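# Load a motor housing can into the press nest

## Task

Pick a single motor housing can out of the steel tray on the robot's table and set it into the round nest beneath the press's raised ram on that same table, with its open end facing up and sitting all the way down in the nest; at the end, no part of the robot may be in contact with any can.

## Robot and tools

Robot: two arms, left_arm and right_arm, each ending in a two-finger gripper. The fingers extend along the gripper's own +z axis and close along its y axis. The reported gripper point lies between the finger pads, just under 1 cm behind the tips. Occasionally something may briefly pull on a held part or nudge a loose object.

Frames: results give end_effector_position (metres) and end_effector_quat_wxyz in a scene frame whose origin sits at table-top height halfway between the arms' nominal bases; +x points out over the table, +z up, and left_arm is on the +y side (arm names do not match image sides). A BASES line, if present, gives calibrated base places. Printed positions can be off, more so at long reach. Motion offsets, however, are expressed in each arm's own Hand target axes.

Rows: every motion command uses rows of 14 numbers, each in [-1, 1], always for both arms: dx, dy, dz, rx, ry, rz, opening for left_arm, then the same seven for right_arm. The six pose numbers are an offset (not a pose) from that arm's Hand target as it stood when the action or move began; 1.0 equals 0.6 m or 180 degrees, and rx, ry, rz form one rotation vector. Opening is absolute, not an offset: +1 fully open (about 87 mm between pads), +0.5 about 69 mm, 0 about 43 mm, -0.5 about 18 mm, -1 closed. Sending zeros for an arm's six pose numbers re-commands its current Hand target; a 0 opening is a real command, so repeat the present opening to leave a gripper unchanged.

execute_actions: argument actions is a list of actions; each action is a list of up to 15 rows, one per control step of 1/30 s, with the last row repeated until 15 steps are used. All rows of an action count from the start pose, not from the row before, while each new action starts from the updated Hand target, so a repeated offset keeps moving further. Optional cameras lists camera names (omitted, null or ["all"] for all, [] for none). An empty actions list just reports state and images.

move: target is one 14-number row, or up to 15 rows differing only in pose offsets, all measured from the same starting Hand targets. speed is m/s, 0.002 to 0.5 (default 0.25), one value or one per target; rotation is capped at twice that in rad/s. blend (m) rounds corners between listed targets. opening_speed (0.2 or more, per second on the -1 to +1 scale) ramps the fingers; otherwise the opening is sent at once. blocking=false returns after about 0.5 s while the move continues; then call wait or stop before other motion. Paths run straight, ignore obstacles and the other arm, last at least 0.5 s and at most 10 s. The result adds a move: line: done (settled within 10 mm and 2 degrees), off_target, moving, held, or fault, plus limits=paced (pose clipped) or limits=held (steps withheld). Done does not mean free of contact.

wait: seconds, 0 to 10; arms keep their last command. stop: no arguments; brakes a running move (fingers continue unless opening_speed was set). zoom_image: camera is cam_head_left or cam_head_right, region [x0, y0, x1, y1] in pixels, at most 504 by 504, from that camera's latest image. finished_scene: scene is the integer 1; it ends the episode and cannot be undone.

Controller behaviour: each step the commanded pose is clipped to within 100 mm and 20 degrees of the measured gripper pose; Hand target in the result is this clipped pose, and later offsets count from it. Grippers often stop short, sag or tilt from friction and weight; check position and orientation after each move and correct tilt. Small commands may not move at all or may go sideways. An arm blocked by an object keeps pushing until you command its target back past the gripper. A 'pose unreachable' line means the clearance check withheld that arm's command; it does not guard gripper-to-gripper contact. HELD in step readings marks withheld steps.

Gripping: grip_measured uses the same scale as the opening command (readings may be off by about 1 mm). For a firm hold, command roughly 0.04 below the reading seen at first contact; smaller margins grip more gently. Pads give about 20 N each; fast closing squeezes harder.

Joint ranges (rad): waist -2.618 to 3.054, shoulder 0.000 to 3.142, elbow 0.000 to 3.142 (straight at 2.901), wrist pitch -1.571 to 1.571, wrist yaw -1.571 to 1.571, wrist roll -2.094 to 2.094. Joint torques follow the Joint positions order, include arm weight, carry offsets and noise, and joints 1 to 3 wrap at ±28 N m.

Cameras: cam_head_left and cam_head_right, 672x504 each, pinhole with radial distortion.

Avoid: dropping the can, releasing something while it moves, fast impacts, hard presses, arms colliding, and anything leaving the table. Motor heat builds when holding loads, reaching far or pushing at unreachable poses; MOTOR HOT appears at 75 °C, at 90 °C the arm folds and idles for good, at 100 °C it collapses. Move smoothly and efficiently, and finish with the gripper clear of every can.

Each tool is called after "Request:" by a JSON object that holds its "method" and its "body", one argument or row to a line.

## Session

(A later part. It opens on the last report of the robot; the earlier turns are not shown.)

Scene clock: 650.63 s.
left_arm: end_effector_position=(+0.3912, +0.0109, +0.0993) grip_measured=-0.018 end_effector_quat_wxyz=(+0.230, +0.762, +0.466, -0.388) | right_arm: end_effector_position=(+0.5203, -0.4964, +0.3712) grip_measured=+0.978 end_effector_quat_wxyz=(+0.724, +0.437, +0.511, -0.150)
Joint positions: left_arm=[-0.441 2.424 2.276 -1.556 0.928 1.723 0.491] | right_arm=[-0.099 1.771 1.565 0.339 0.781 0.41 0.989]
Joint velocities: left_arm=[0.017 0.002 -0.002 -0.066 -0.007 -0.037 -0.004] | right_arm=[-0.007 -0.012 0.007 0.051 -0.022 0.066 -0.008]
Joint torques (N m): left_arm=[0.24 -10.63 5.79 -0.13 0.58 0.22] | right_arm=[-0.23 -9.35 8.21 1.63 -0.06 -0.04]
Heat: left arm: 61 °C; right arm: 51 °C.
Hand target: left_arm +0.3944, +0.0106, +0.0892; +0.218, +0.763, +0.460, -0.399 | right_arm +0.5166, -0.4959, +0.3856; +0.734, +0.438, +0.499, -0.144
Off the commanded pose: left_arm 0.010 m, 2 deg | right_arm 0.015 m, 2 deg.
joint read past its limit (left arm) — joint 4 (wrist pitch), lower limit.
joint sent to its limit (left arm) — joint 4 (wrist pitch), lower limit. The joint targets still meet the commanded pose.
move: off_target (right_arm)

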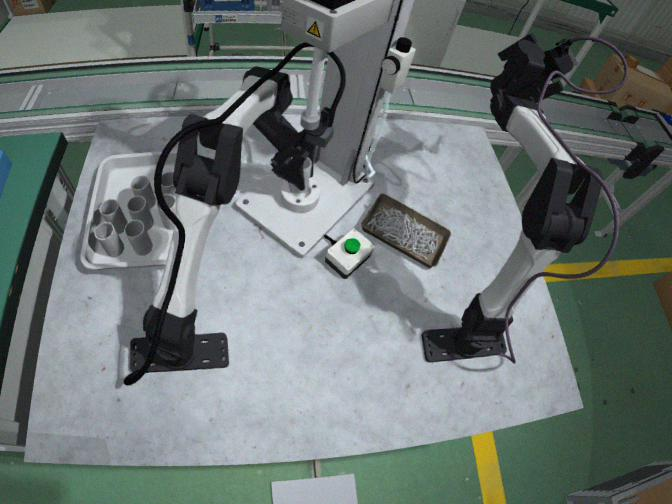

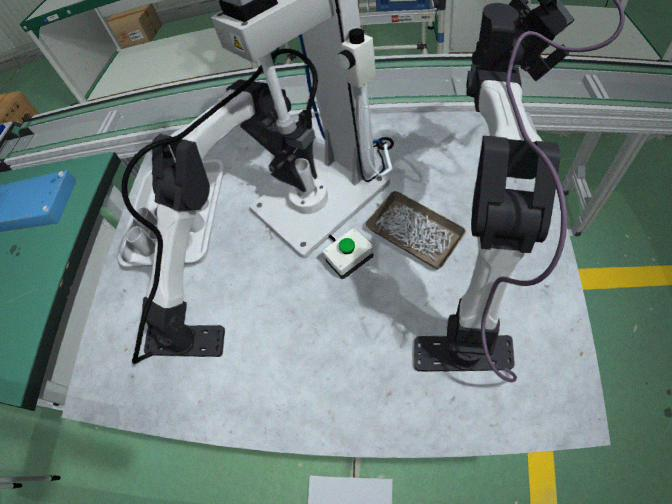

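Request:
{"method": "move", "body": {
  "target": [0.0252,0.0028,0.0218,0,0,0,-0.12,0,0,0,0,0,0,1],
  "speed": 0.05
}}

Request:
{"method": "zoom_image", "body": {
  "camera": "cam_head_right",
  "region": [265, 125, 335, 215]
}}

Request:
{"method": "zoom_image", "body": {
  "camera": "cam_head_left",
  "region": [265, 125, 335, 215]
}}

Scene clock: 659.20 s.
left_arm: end_effector_position=(+0.3878, +0.0053, +0.0973) grip_measured=-0.020 end_effector_quat_wxyz=(+0.238, +0.754, +0.456, -0.408) | right_arm: end_effector_position=(+0.5203, -0.4964, +0.3712) grip_measured=+0.978 end_effector_quat_wxyz=(+0.724, +0.437, +0.511, -0.150)
Joint positions: left_arm=[-0.441 2.442 2.276 -1.569 0.976 1.752 0.49] | right_arm=[-0.099 1.771 1.565 0.339 0.781 0.41 0.989]
Joint velocities: left_arm=[-0.002 -0.012 -0.007 0.007 0.037 0.022 -0.001] | right_arm=[0.007 -0.002 0.007 -0.037 0.022 0.066 -0.008]
Joint torques (N m): left_arm=[0.08 -8.49 5.14 0.09 0.14 0.18] | right_arm=[-0.23 -9.36 8.23 1.63 -0.06 -0.04]
Heat: left arm: 60 °C; right arm: 51 °C.
Hand target: left_arm +0.3942, +0.0089, +0.0691; +0.218, +0.763, +0.460, -0.399 | right_arm +0.5166, -0.4959, +0.3856; +0.734, +0.438, +0.499, -0.144
Off the commanded pose: left_arm 0.029 m, 3 deg | right_arm 0.015 m, 2 deg.
joint read past its limit (left arm) — joint 4 (wrist pitch), lower limit.
move: off_target (left_arm, right_arm)

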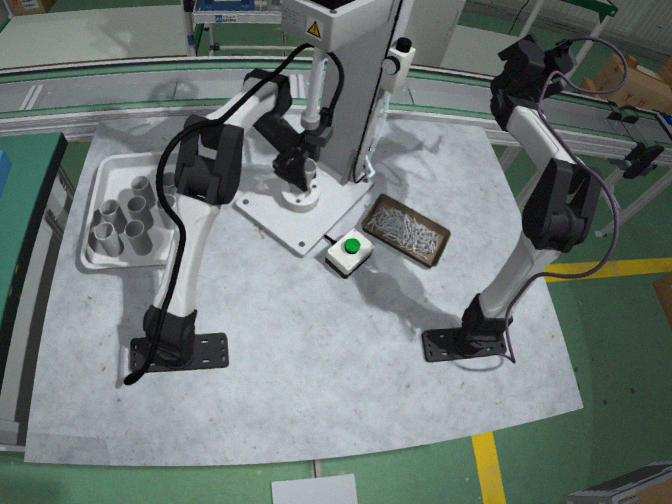

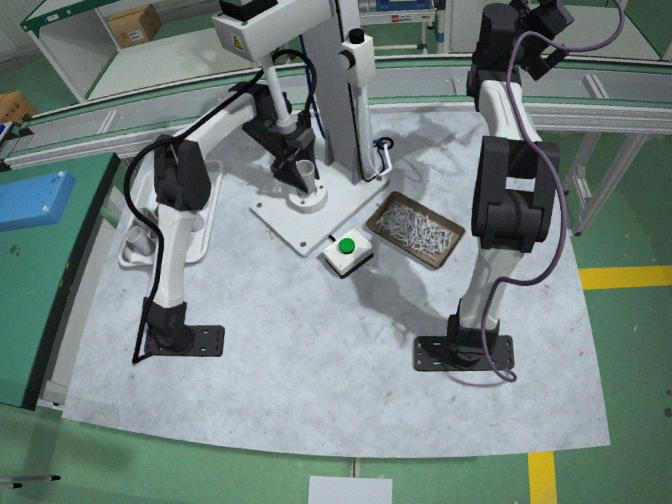

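Scaled by 5.600.

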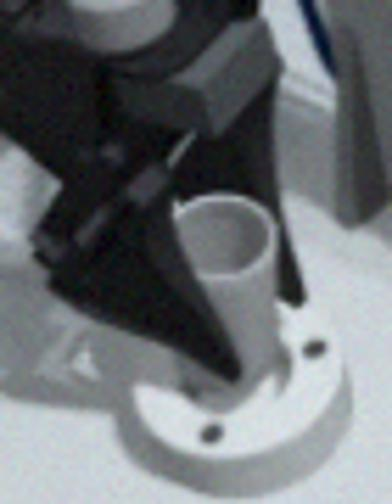

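Scaled by 5.600.

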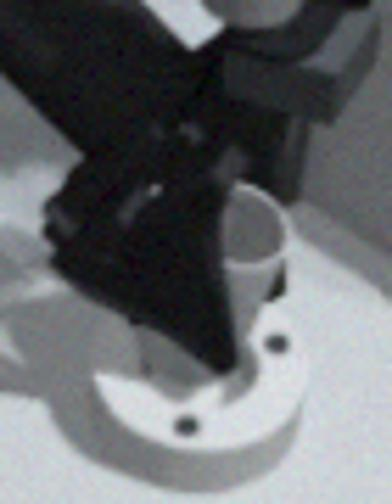

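Request:
{"method": "zoom_image", "body": {
  "camera": "cam_head_right",
  "region": [290, 175, 326, 211]
}}

Request:
{"method": "zoom_image", "body": {
  "camera": "cam_head_left",
  "region": [282, 175, 318, 211]
}}

Scaled by 14.000.

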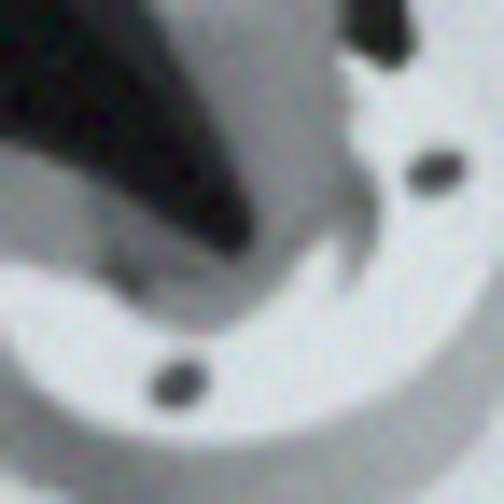

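Scaled by 14.000.

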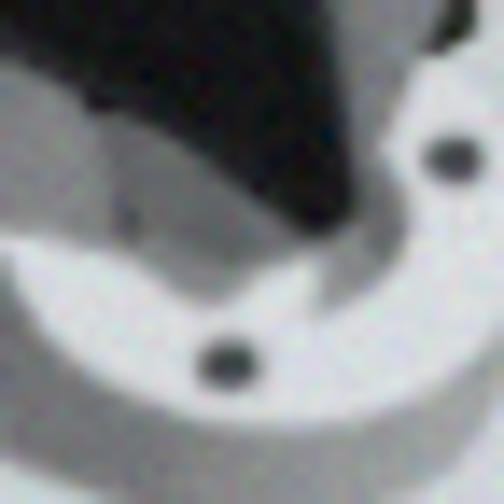

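Request:
{"method": "move", "body": {
  "target": [-0.0082,-0.0088,-0.0337,0,0,0,-0.12,0,0,0,0,0,0,1],
  "speed": 0.04
}}

Request:
{"method": "zoom_image", "body": {
  "camera": "cam_head_right",
  "region": [265, 125, 335, 215]
}}

Request:
{"method": "zoom_image", "body": {
  "camera": "cam_head_left",
  "region": [265, 125, 335, 215]
}}

Scene clock: 675.87 s.
left_arm: end_effector_position=(+0.3905, +0.0089, +0.0982) grip_measured=-0.020 end_effector_quat_wxyz=(+0.243, +0.750, +0.459, -0.410) | right_arm: end_effector_position=(+0.5203, -0.4964, +0.3712) grip_measured=+0.978 end_effector_quat_wxyz=(+0.724, +0.437, +0.511, -0.150)
Joint positions: left_arm=[-0.429 2.443 2.276 -1.573 0.984 1.759 0.49] | right_arm=[-0.099 1.771 1.565 0.339 0.781 0.41 0.989]
Joint velocities: left_arm=[0.002 -0.002 0.002 0.022 0.007 0.022 -0.011] | right_arm=[-0.012 -0.002 0.007 0.037 -0.051 0.037 -0.018]
Joint torques (N m): left_arm=[1.58 -13.5 3.37 0.01 0.03 0.17] | right_arm=[-0.23 -9.36 8.21 1.62 -0.06 -0.04]
Heat: left arm: 57 °C; right arm: 51 °C.
Hand target: left_arm +0.3969, +0.0228, +0.0851; +0.217, +0.763, +0.460, -0.399 | right_arm +0.5166, -0.4959, +0.3856; +0.734, +0.438, +0.499, -0.144
Off the commanded pose: left_arm 0.020 m, 3 deg | right_arm 0.015 m, 2 deg.
joint read past its limit (left arm) — joint 4 (wrist pitch), lower limit.
joint sent to its limit (left arm) — joint 4 (wrist pitch), lower limit. The joint targets still meet the commanded pose.
move: off_target (left_arm, right_arm)

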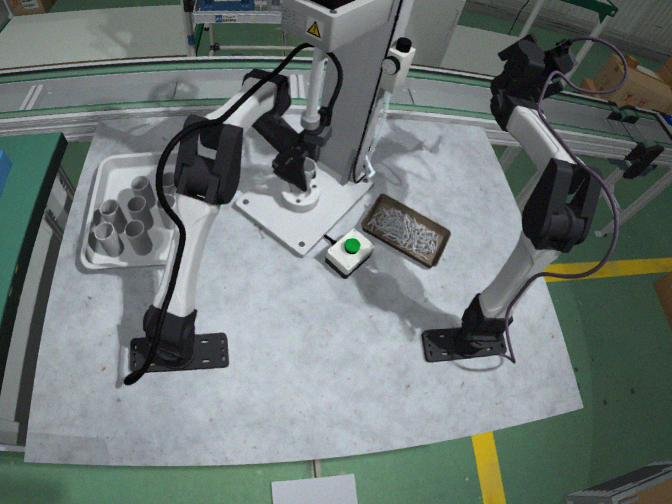

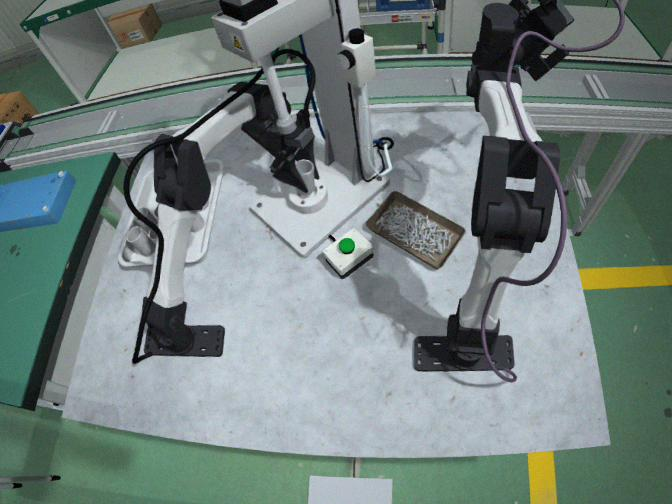

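Scaled by 5.600.

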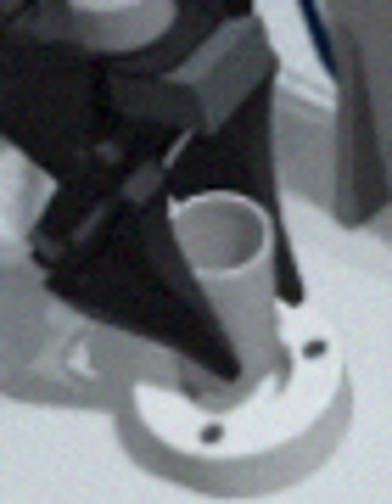

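Scaled by 5.600.

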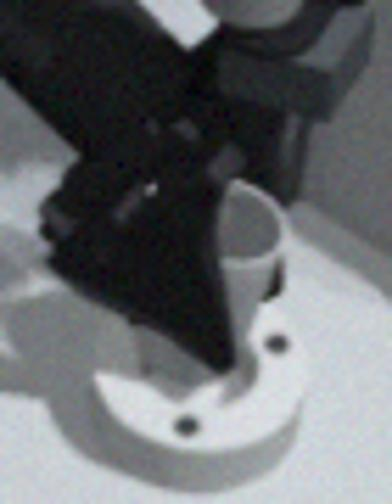

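Request:
{"method": "move", "body": {
  "target": [0.0127,-0.0023,-0.0173,0,0,0,-0.12,0,0,0,0,0,0,1],
  "speed": 0.04
}}

Request:
{"method": "zoom_image", "body": {
  "camera": "cam_head_right",
  "region": [265, 125, 335, 215]
}}

Request:
{"method": "zoom_image", "body": {
  "camera": "cam_head_left",
  "region": [265, 125, 335, 215]
}}

Scene clock: 680.43 s.
left_arm: end_effector_position=(+0.3933, +0.0141, +0.0982) grip_measured=-0.021 end_effector_quat_wxyz=(+0.254, +0.741, +0.460, -0.418) | right_arm: end_effector_position=(+0.5203, -0.4964, +0.3712) grip_measured=+0.978 end_effector_quat_wxyz=(+0.724, +0.437, +0.511, -0.150)
Joint positions: left_arm=[-0.408 2.443 2.26 -1.576 1.011 1.78 0.49] | right_arm=[-0.099 1.771 1.565 0.339 0.781 0.41 0.989]
Joint velocities: left_arm=[0.022 0.002 0.012 -0.022 0.037 -0.007 -0.004] | right_arm=[0.007 0.012 0.007 0.022 -0.066 -0.022 -0.013]
Joint torques (N m): left_arm=[2.14 -14.39 3.29 0.04 -0.26 0.13] | right_arm=[-0.23 -9.35 8.21 1.63 -0.06 -0.04]
Heat: left arm: 58 °C; right arm: 51 °C.
Hand target: left_arm +0.4021, +0.0349, +0.0851; +0.217, +0.763, +0.460, -0.399 | right_arm +0.5166, -0.4959, +0.3856; +0.734, +0.438, +0.499, -0.144
Off the commanded pose: left_arm 0.026 m, 5 deg | right_arm 0.015 m, 2 deg.
joint read past its limit (left arm) — joint 4 (wrist pitch), lower limit.
joint sent to its limit (left arm) — joint 4 (wrist pitch), lower limit. The joint targets are off in orientation, not in position.
move: off_target (left_arm, right_arm)

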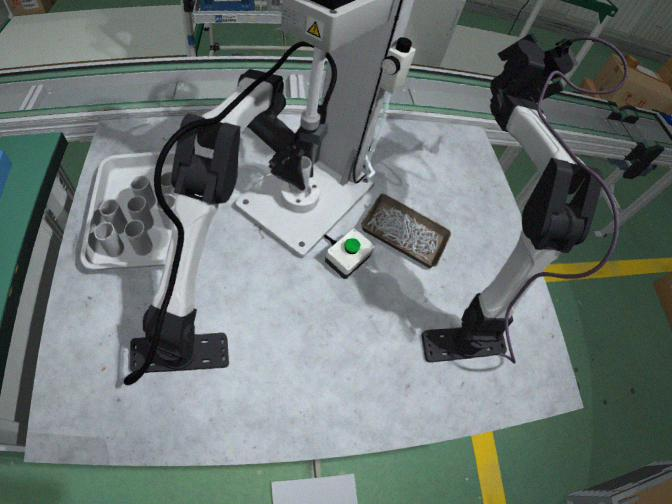

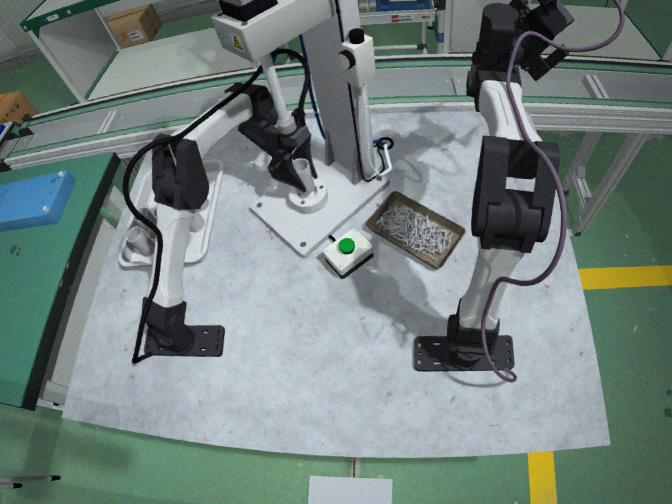

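Scaled by 5.600.

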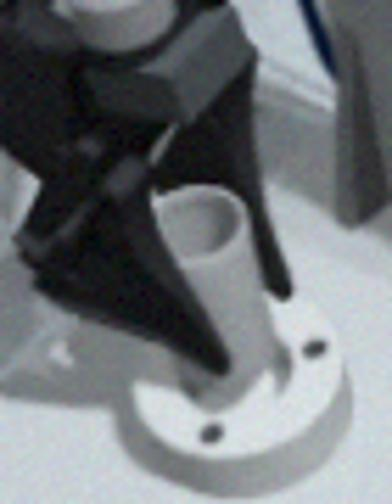

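Scaled by 5.600.

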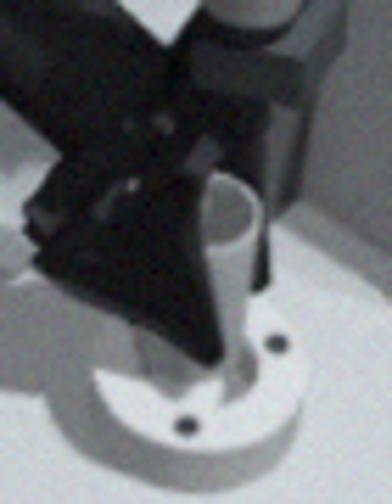

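Request:
{"method": "move", "body": {
  "target": [
    [0.0062,-0.0018,-0.0083,0,0,0,-0.12,0,0,0,0,0,0,1],
    [0.0332,-0.0007,0.0112,0,0,0,-0.12,0,0,0,0,0,0,1]
  ],
  "speed": 0.04
}}

Request:
{"method": "zoom_image", "body": {
  "camera": "cam_head_right",
  "region": [265, 125, 335, 215]
}}

Request:
{"method": "zoom_image", "body": {
  "camera": "cam_head_left",
  "region": [265, 125, 335, 215]
}}

Scene clock: 686.20 s.
left_arm: end_effector_position=(+0.3933, +0.0155, +0.0979) grip_measured=-0.021 end_effector_quat_wxyz=(+0.263, +0.741, +0.450, -0.423) | right_arm: end_effector_position=(+0.5203, -0.4964, +0.3712) grip_measured=+0.978 end_effector_quat_wxyz=(+0.724, +0.437, +0.511, -0.150)
Joint positions: left_arm=[-0.399 2.443 2.247 -1.583 1.03 1.823 0.49] | right_arm=[-0.099 1.771 1.565 0.339 0.781 0.41 0.989]
Joint velocities: left_arm=[-0.007 -0.007 0.007 0.022 -0.007 0.022 0.009] | right_arm=[-0.007 -0.002 0.002 0.007 -0.022 -0.037 -0.013]
Joint torques (N m): left_arm=[2.7 -10.82 2.99 0.08 -0.5 0.2] | right_arm=[-0.23 -9.36 8.21 1.63 -0.06 -0.04]
Heat: left arm: 59 °C; right arm: 51 °C.
Hand target: left_arm +0.4041, +0.0414, +0.0649; +0.217, +0.763, +0.461, -0.398 | right_arm +0.5166, -0.4959, +0.3856; +0.734, +0.438, +0.499, -0.144
Off the commanded pose: left_arm 0.043 m, 7 deg | right_arm 0.015 m, 2 deg.
joint read past its limit (left arm) — joint 4 (wrist pitch), lower limit.
joint sent to its limit (left arm) — joint 4 (wrist pitch), lower limit. The joint targets still meet the commanded pose.
move: off_target (left_arm, right_arm)

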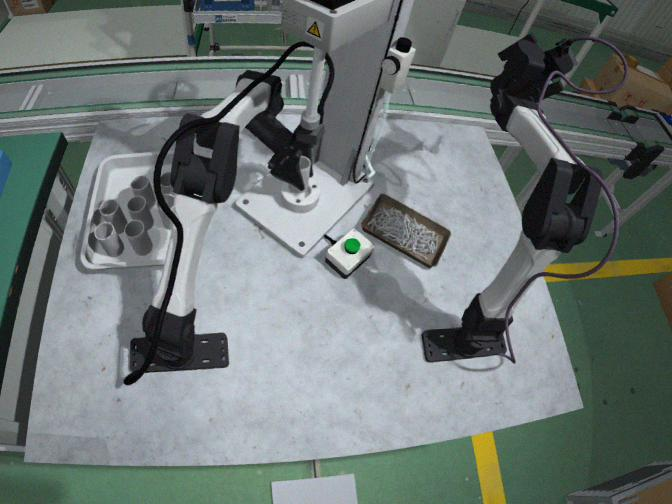

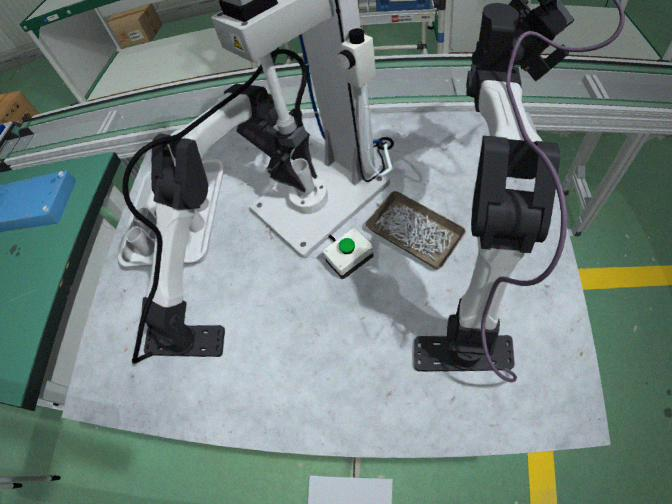

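Scaled by 5.600.

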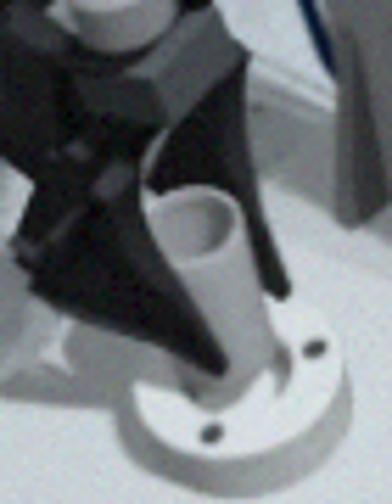

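Scaled by 5.600.

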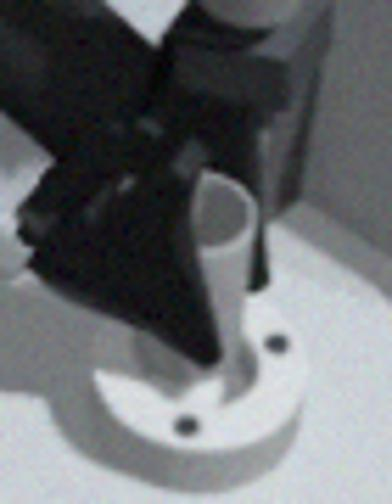

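Request:
{"method": "move", "body": {
  "target": [
    [-0.0843,0.0025,-0.0038,-0.0153,-0.0327,0.0071,-0.12,0,0,0,0,0,0,1],
    [-0.0898,-0.005,0.0043,-0.0153,-0.0327,0.0071,-0.12,0,0,0,0,0,0,1]
  ],
  "speed": 0.06
}}

Request:
{"method": "zoom_image", "body": {
  "camera": "cam_head_right",
  "region": [265, 125, 335, 215]
}}

Request:
{"method": "zoom_image", "body": {
  "camera": "cam_head_left",
  "region": [265, 125, 335, 215]
}}

Scene clock: 699.70 s.
left_arm: end_effector_position=(+0.3904, +0.0115, +0.0997) grip_measured=-0.021 end_effector_quat_wxyz=(+0.268, +0.734, +0.452, -0.430) | right_arm: end_effector_position=(+0.5203, -0.4964, +0.3712) grip_measured=+0.978 end_effector_quat_wxyz=(+0.724, +0.437, +0.511, -0.150)
Joint positions: left_arm=[-0.404 2.429 2.22 -1.561 1.052 1.804 0.49] | right_arm=[-0.099 1.771 1.565 0.339 0.781 0.41 0.989]
Joint velocities: left_arm=[0.007 -0.012 -0.012 0.022 -0.022 0.037 -0.009] | right_arm=[0.007 -0.007 -0.002 -0.037 0.022 0.007 -0.013]
Joint torques (N m): left_arm=[-0.61 -16.81 3.49 -0.13 0.41 -0.1] | right_arm=[-0.23 -9.35 8.21 1.63 -0.06 -0.04]
Heat: left arm: 59 °C; right arm: 51 °C.
Hand target: left_arm +0.3864, +0.0120, +0.1075; +0.263, +0.741, +0.449, -0.424 | right_arm +0.5166, -0.4959, +0.3856; +0.734, +0.438, +0.499, -0.144
Off the commanded pose: left_arm 0.008 m, 1 deg | right_arm 0.015 m, 2 deg.
joint read past its limit (left arm) — joint 4 (wrist pitch), lower limit.
joint sent to its limit (left arm) — joint 4 (wrist pitch), lower limit. The joint targets still meet the commanded pose.
move: off_target (right_arm)

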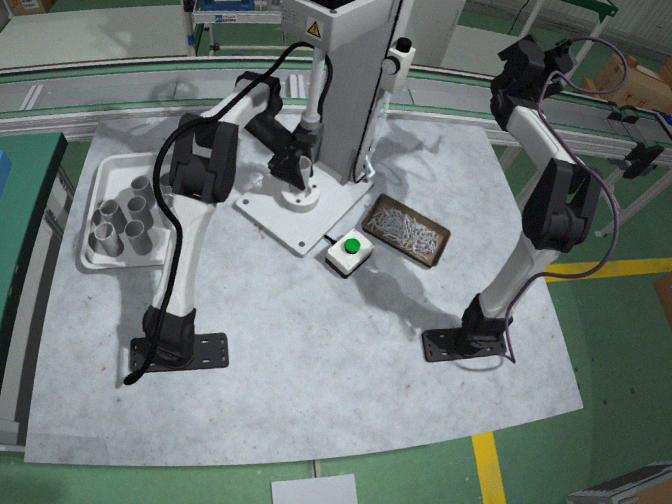

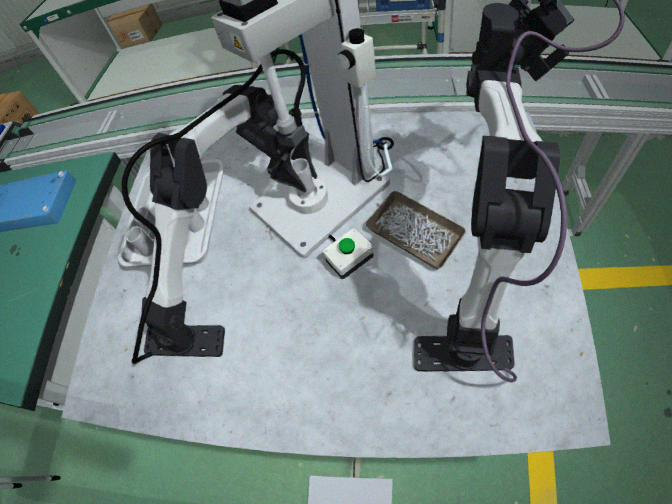

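Scaled by 5.600.

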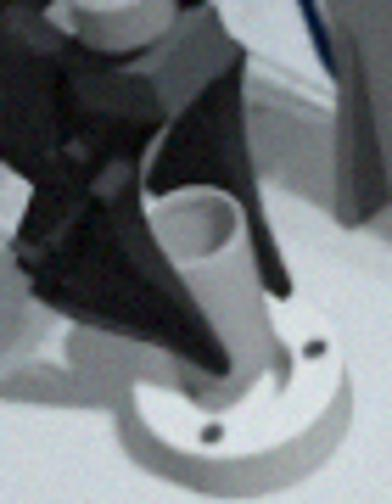

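Scaled by 5.600.

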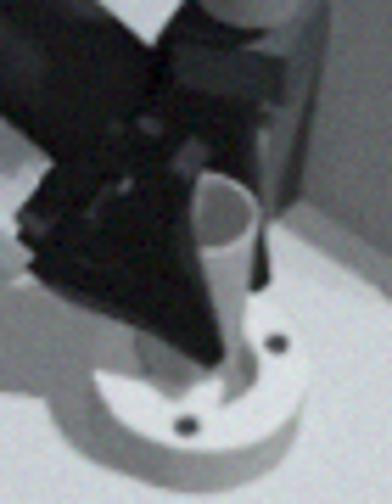

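Request:
{"method": "move", "body": {
  "target": [0.0073,-0.003,0.0125,0,0,0,-0.12,0,0,0,0,0,0,1],
  "speed": 0.06
}}

Request:
{"method": "zoom_image", "body": {
  "camera": "cam_head_right",
  "region": [265, 125, 335, 215]
}}

Request:
{"method": "zoom_image", "body": {
  "camera": "cam_head_left",
  "region": [265, 125, 335, 215]
}}

Scene clock: 705.93 s.
left_arm: end_effector_position=(+0.3899, +0.0104, +0.0994) grip_measured=-0.021 end_effector_quat_wxyz=(+0.272, +0.731, +0.453, -0.431) | right_arm: end_effector_position=(+0.5203, -0.4964, +0.3712) grip_measured=+0.978 end_effector_quat_wxyz=(+0.724, +0.437, +0.511, -0.150)
Joint positions: left_arm=[-0.404 2.414 2.19 -1.53 1.061 1.789 0.49] | right_arm=[-0.099 1.771 1.565 0.339 0.781 0.41 0.989]
Joint velocities: left_arm=[-0.002 0.002 -0.027 0.007 -0.007 -0.007 0.004] | right_arm=[0.002 -0.002 -0.022 -0.007 -0.037 0.022 -0.013]
Joint torques (N m): left_arm=[-1.4 -15.62 3.02 -0.11 0.37 0.05] | right_arm=[-0.23 -9.35 8.21 1.62 -0.06 -0.04]
Heat: left arm: 61 °C; right arm: 51 °C.
Hand target: left_arm +0.3829, +0.0090, +0.1001; +0.263, +0.741, +0.449, -0.424 | right_arm +0.5166, -0.4959, +0.3856; +0.734, +0.438, +0.499, -0.144
Off the commanded pose: left_arm 0.007 m, 2 deg | right_arm 0.015 m, 2 deg.
move: off_target (right_arm)

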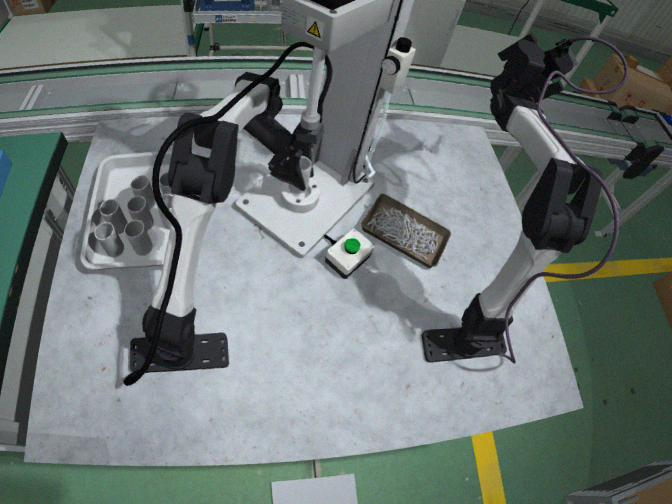

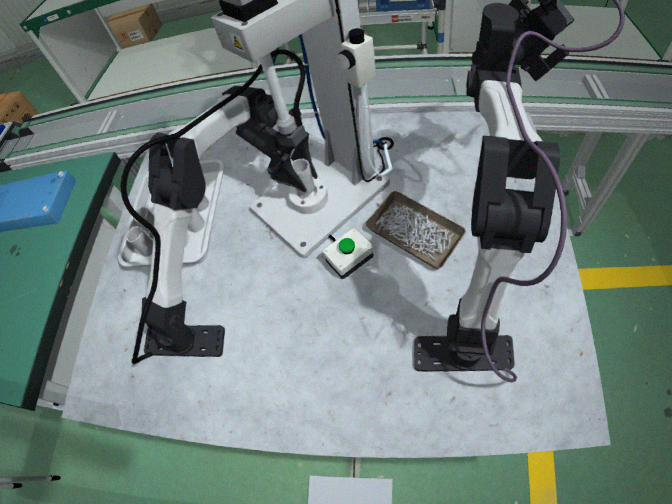

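Scaled by 5.600.

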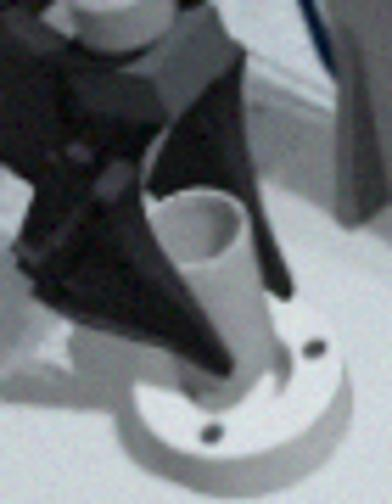

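Scaled by 5.600.

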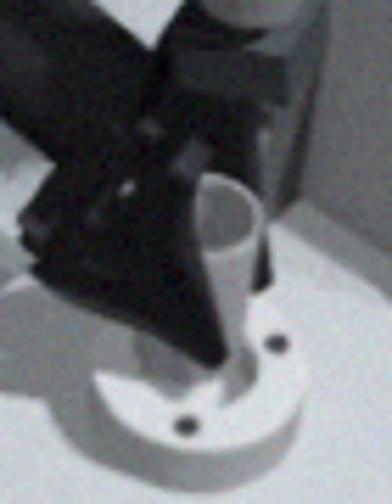

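Request:
{"method": "zoom_image", "body": {
  "camera": "cam_head_left",
  "region": [90, 165, 180, 265]
}}

Request:
{"method": "zoom_image", "body": {
  "camera": "cam_head_right",
  "region": [110, 180, 200, 270]
}}

Request:
{"method": "zoom_image", "body": {
  "camera": "cam_head_right",
  "region": [285, 155, 330, 210]
}}

Scaled by 5.040.

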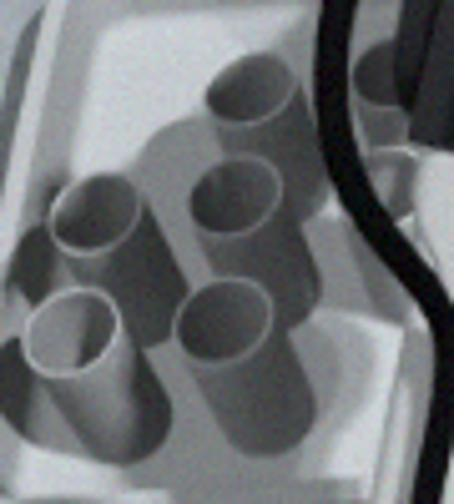

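Scaled by 5.600.

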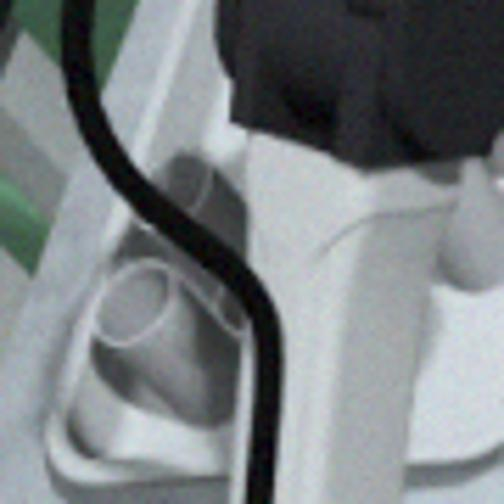

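Scaled by 9.164.

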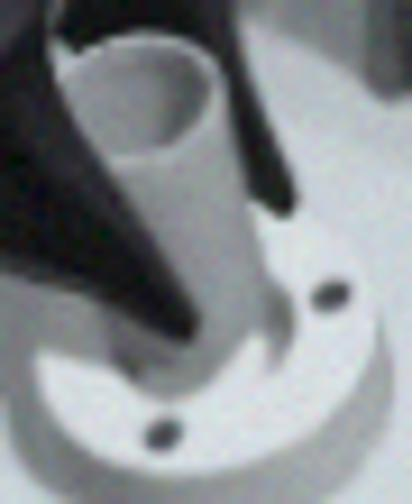

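Request:
{"method": "move", "body": {
  "target": [-0.0245,-0.0093,0.0023,0,0,0,-0.12,0,0,0,0,0,0,1],
  "speed": 0.06
}}

Request:
{"method": "zoom_image", "body": {
  "camera": "cam_head_right",
  "region": [265, 125, 335, 215]
}}

Request:
{"method": "zoom_image", "body": {
  "camera": "cam_head_left",
  "region": [265, 125, 335, 215]
}}

Scene clock: 725.57 s.
left_arm: end_effector_position=(+0.3802, +0.0048, +0.0954) grip_measured=-0.021 end_effector_quat_wxyz=(+0.259, +0.736, +0.454, -0.430) | right_arm: end_effector_position=(+0.5203, -0.4964, +0.3712) grip_measured=+0.978 end_effector_quat_wxyz=(+0.724, +0.437, +0.511, -0.150)
Joint positions: left_arm=[-0.429 2.39 2.141 -1.496 1.043 1.76 0.49] | right_arm=[-0.099 1.771 1.565 0.339 0.781 0.41 0.989]
Joint velocities: left_arm=[0.007 0.002 0.037 0.022 -0.095 0.066 -0.004] | right_arm=[-0.007 -0.002 -0.017 -0.022 -0.051 0.051 0.008]
Joint torques (N m): left_arm=[-0.69 -17.96 3.96 -0.29 0.55 -0.01] | right_arm=[-0.23 -9.36 8.21 1.63 -0.06 -0.04]
Heat: left arm: 65 °C; right arm: 51 °C.
Hand target: left_arm +0.3739, +0.0039, +0.1122; +0.263, +0.741, +0.449, -0.425 | right_arm +0.5166, -0.4959, +0.3856; +0.734, +0.438, +0.499, -0.144
Off the commanded pose: left_arm 0.018 m, 1 deg | right_arm 0.015 m, 2 deg.
move: off_target (left_arm, right_arm)

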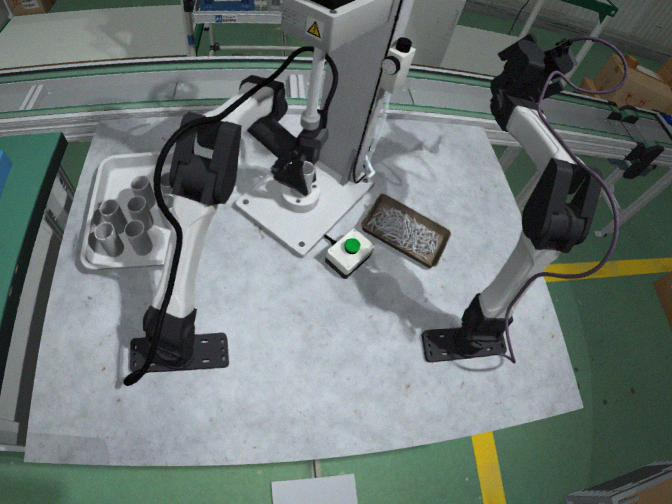

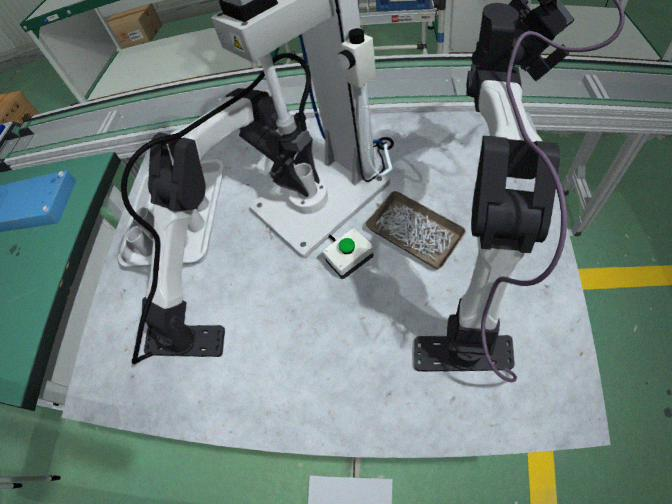

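Scaled by 5.600.

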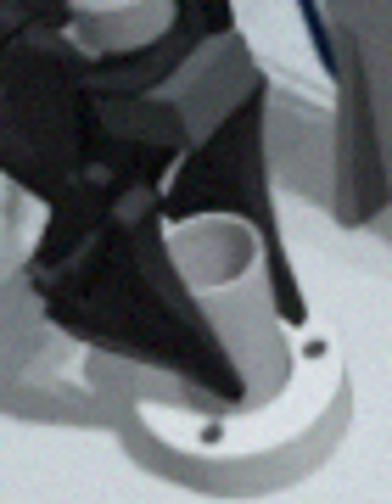

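Scaled by 5.600.

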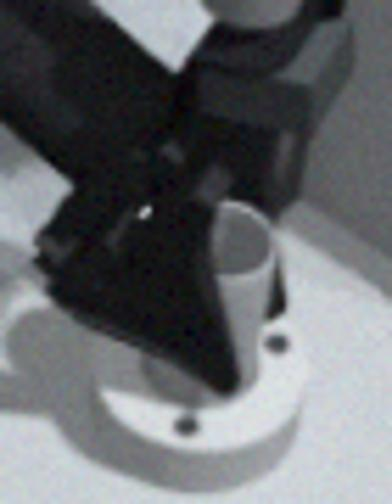

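Request:
{"method": "move", "body": {
  "target": [0.0568,0.0053,0.025,0,0,0,-0.12,0,0,0,0,0,0,1],
  "speed": 0.05
}}

Request:
{"method": "zoom_image", "body": {
  "camera": "cam_head_right",
  "region": [265, 125, 335, 215]
}}

Request:
{"method": "zoom_image", "body": {
  "camera": "cam_head_left",
  "region": [265, 125, 335, 215]
}}

Scene clock: 732.57 s.
left_arm: end_effector_position=(+0.3817, +0.0045, +0.0796) grip_measured=-0.021 end_effector_quat_wxyz=(+0.271, +0.734, +0.448, -0.432) | right_arm: end_effector_position=(+0.5203, -0.4964, +0.3712) grip_measured=+0.978 end_effector_quat_wxyz=(+0.724, +0.437, +0.511, -0.150)
Joint positions: left_arm=[-0.423 2.387 2.064 -1.416 1.063 1.776 0.489] | right_arm=[-0.099 1.771 1.565 0.339 0.781 0.41 0.989]
Joint velocities: left_arm=[-0.027 0.007 -0.002 -0.037 -0.022 -0.007 -0.009] | right_arm=[-0.007 0.002 -0.007 0.037 -0.007 -0.081 -0.013]
Joint torques (N m): left_arm=[-0.57 -14.38 2.96 0 0.34 -0.01] | right_arm=[-0.23 -9.36 8.21 1.63 -0.06 -0.04]
Heat: left arm: 67 °C; right arm: 51 °C.
Hand target: left_arm +0.3787, +0.0063, +0.0751; +0.263, +0.741, +0.449, -0.425 | right_arm +0.5166, -0.4959, +0.3856; +0.734, +0.438, +0.499, -0.144
Off the commanded pose: left_arm 0.005 m, 1 deg | right_arm 0.015 m, 2 deg.
move: off_target (right_arm)

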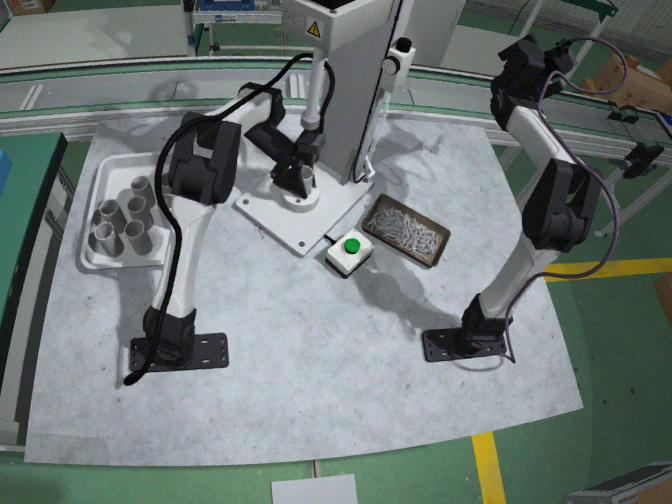

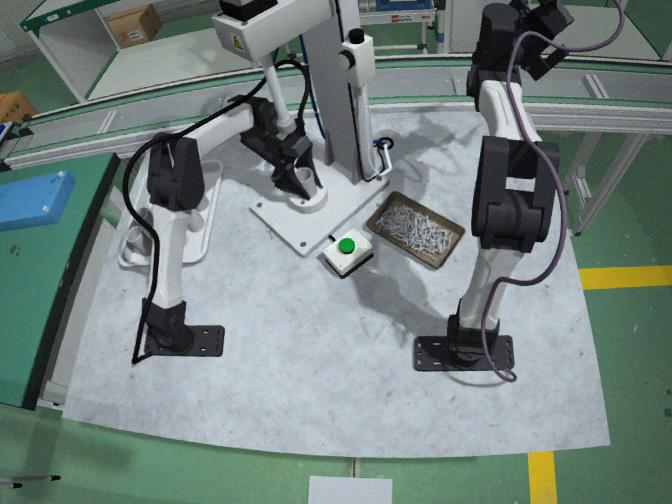

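Scaled by 5.600.

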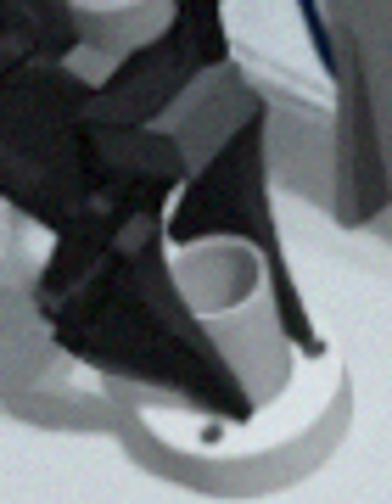

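Scaled by 5.600.

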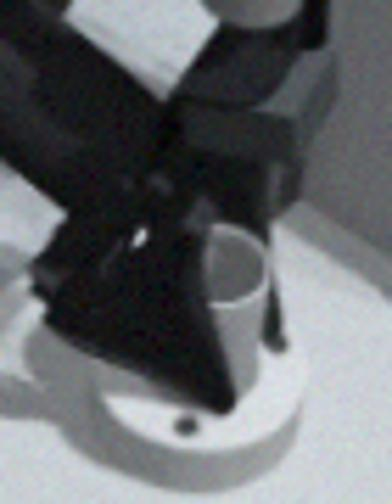

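Request:
{"method": "move", "body": {
  "target": [0.0187,0.0002,0.0108,0,0,0,-0.12,0,0,0,0,0,0,1],
  "speed": 0.04
}}

Request:
{"method": "zoom_image", "body": {
  "camera": "cam_head_right",
  "region": [265, 125, 335, 215]
}}

Request:
{"method": "zoom_image", "body": {
  "camera": "cam_head_left",
  "region": [265, 125, 335, 215]
}}

Scene clock: 736.43 s.
left_arm: end_effector_position=(+0.3821, +0.0046, +0.0786) grip_measured=-0.022 end_effector_quat_wxyz=(+0.281, +0.730, +0.445, -0.436) | right_arm: end_effector_position=(+0.5203, -0.4964, +0.3712) grip_measured=+0.978 end_effector_quat_wxyz=(+0.724, +0.437, +0.511, -0.150)
Joint positions: left_arm=[-0.416 2.381 2.037 -1.394 1.084 1.783 0.489] | right_arm=[-0.099 1.771 1.565 0.339 0.781 0.41 0.989]
Joint velocities: left_arm=[-0.002 -0.012 -0.007 -0.007 -0.007 -0.022 -0.009] | right_arm=[0.002 0.007 -0.007 0.037 0.022 -0.007 -0.024]
Joint torques (N m): left_arm=[-0.99 -12.56 2.4 0.15 0.16 0.02] | right_arm=[-0.23 -9.36 8.23 1.63 -0.06 -0.04]
Heat: left arm: 67 °C; right arm: 51 °C.
Hand target: left_arm +0.3789, +0.0064, +0.0622; +0.263, +0.741, +0.449, -0.424 | right_arm +0.5166, -0.4959, +0.3856; +0.734, +0.438, +0.499, -0.144
Off the commanded pose: left_arm 0.017 m, 3 deg | right_arm 0.015 m, 2 deg.
move: off_target (left_arm, right_arm)

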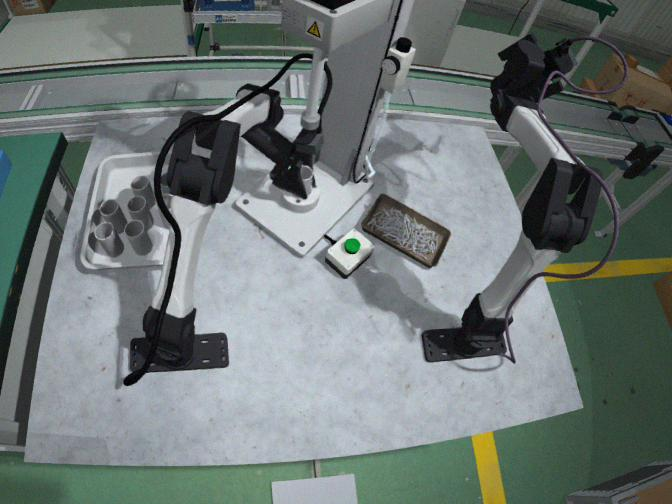

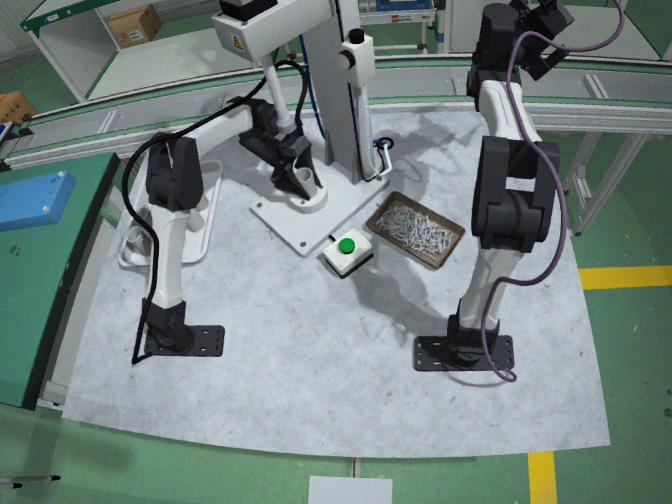

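Scaled by 5.600.

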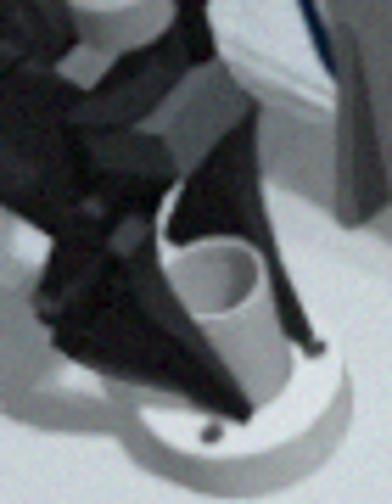

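Scaled by 5.600.

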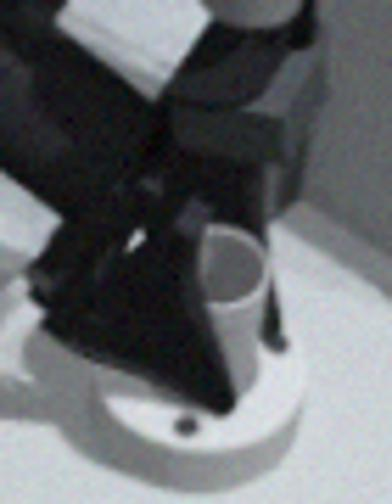

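Request:
{"method": "move", "body": {
  "target": [-0.0237,0.0062,-0.0135,-0.0058,-0.0145,0.0015,-0.12,0,0,0,0,0,0,1],
  "speed": 0.05,
  "cameras": []
}}

Request:
{"method": "move", "body": {
  "target": [0,0,0,0,0,0,0.35,0,0,0,0,0,0,1],
  "opening_speed": 0.3
}}

Request:
{"method": "zoom_image", "body": {
  "camera": "cam_head_right",
  "region": [265, 125, 335, 215]
}}

Request:
{"method": "zoom_image", "body": {
  "camera": "cam_head_left",
  "region": [265, 125, 335, 215]
}}

Scene clock: 746.20 s.
left_arm: end_effector_position=(+0.3824, +0.0045, +0.0798) grip_measured=-0.022 end_effector_quat_wxyz=(+0.284, +0.727, +0.445, -0.439) | right_arm: end_effector_position=(+0.5203, -0.4964, +0.3712) grip_measured=+0.978 end_effector_quat_wxyz=(+0.724, +0.437, +0.511, -0.150)
Joint positions: left_arm=[-0.414 2.381 2.037 -1.395 1.094 1.785 0.489] | right_arm=[-0.099 1.771 1.565 0.339 0.781 0.41 0.989]
Joint velocities: left_arm=[-0.007 0.012 -0.012 -0.007 -0.022 -0.022 -0.009] | right_arm=[0.002 -0.002 0.002 0.007 0.007 -0.022 -0.013]
Joint torques (N m): left_arm=[-0.24 -13.18 4.98 -0.13 0.51 0.06] | right_arm=[-0.23 -9.36 8.21 1.63 -0.06 -0.04]
Heat: left arm: 66 °C; right arm: 51 °C.
Hand target: left_arm +0.3820, +0.0046, +0.0785; +0.281, +0.730, +0.445, -0.436 | right_arm +0.5166, -0.4959, +0.3856; +0.734, +0.438, +0.499, -0.144
Off the commanded pose: left_arm 0.001 m, 1 deg | right_arm 0.015 m, 2 deg.
move: off_target (right_arm)
No camera images: "cameras" was empty.

Scene clock: 747.97 s.
left_arm: end_effector_position=(+0.3804, +0.0045, +0.0809) grip_measured=+0.350 end_effector_quat_wxyz=(+0.282, +0.724, +0.447, -0.444) | right_arm: end_effector_position=(+0.5203, -0.4964, +0.3712) grip_measured=+0.978 end_effector_quat_wxyz=(+0.724, +0.437, +0.511, -0.150)
Joint positions: left_arm=[-0.414 2.381 2.037 -1.406 1.1 1.785 0.675] | right_arm=[-0.099 1.771 1.565 0.339 0.781 0.41 0.989]
Joint velocities: left_arm=[0.002 -0.007 -0.002 0.051 -0.095 0.066 0.004] | right_arm=[-0.002 -0.002 0.007 -0.007 0.022 0.051 0.003]
Joint torques (N m): left_arm=[-0.16 -13.15 5.01 -0.06 0.45 0.06] | right_arm=[-0.23 -9.36 8.21 1.63 -0.06 -0.04]
Heat: left arm: 66 °C; right arm: 51 °C.
Hand target: left_arm +0.3820, +0.0046, +0.0785; +0.281, +0.730, +0.445, -0.437 | right_arm +0.5166, -0.4959, +0.3856; +0.734, +0.438, +0.499, -0.144
Off the commanded pose: left_arm 0.003 m, 1 deg | right_arm 0.015 m, 2 deg.
move: off_target (right_arm)

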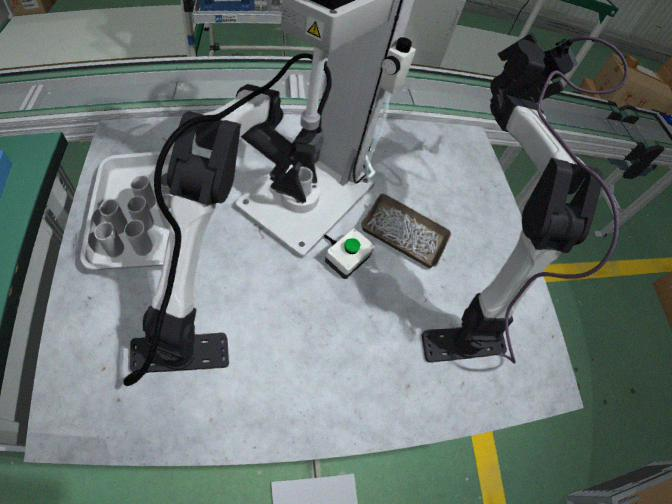

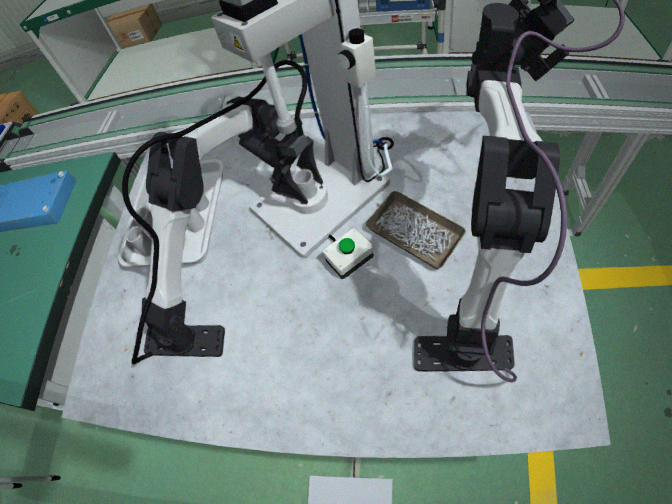

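Scaled by 5.600.

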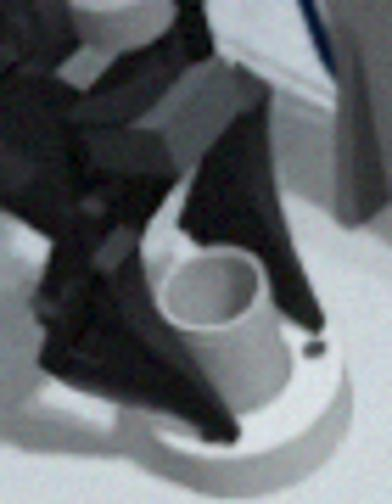

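Scaled by 5.600.

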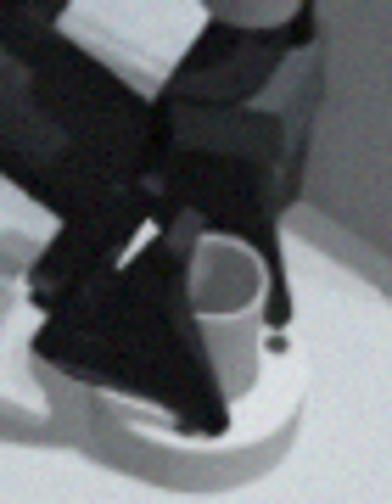

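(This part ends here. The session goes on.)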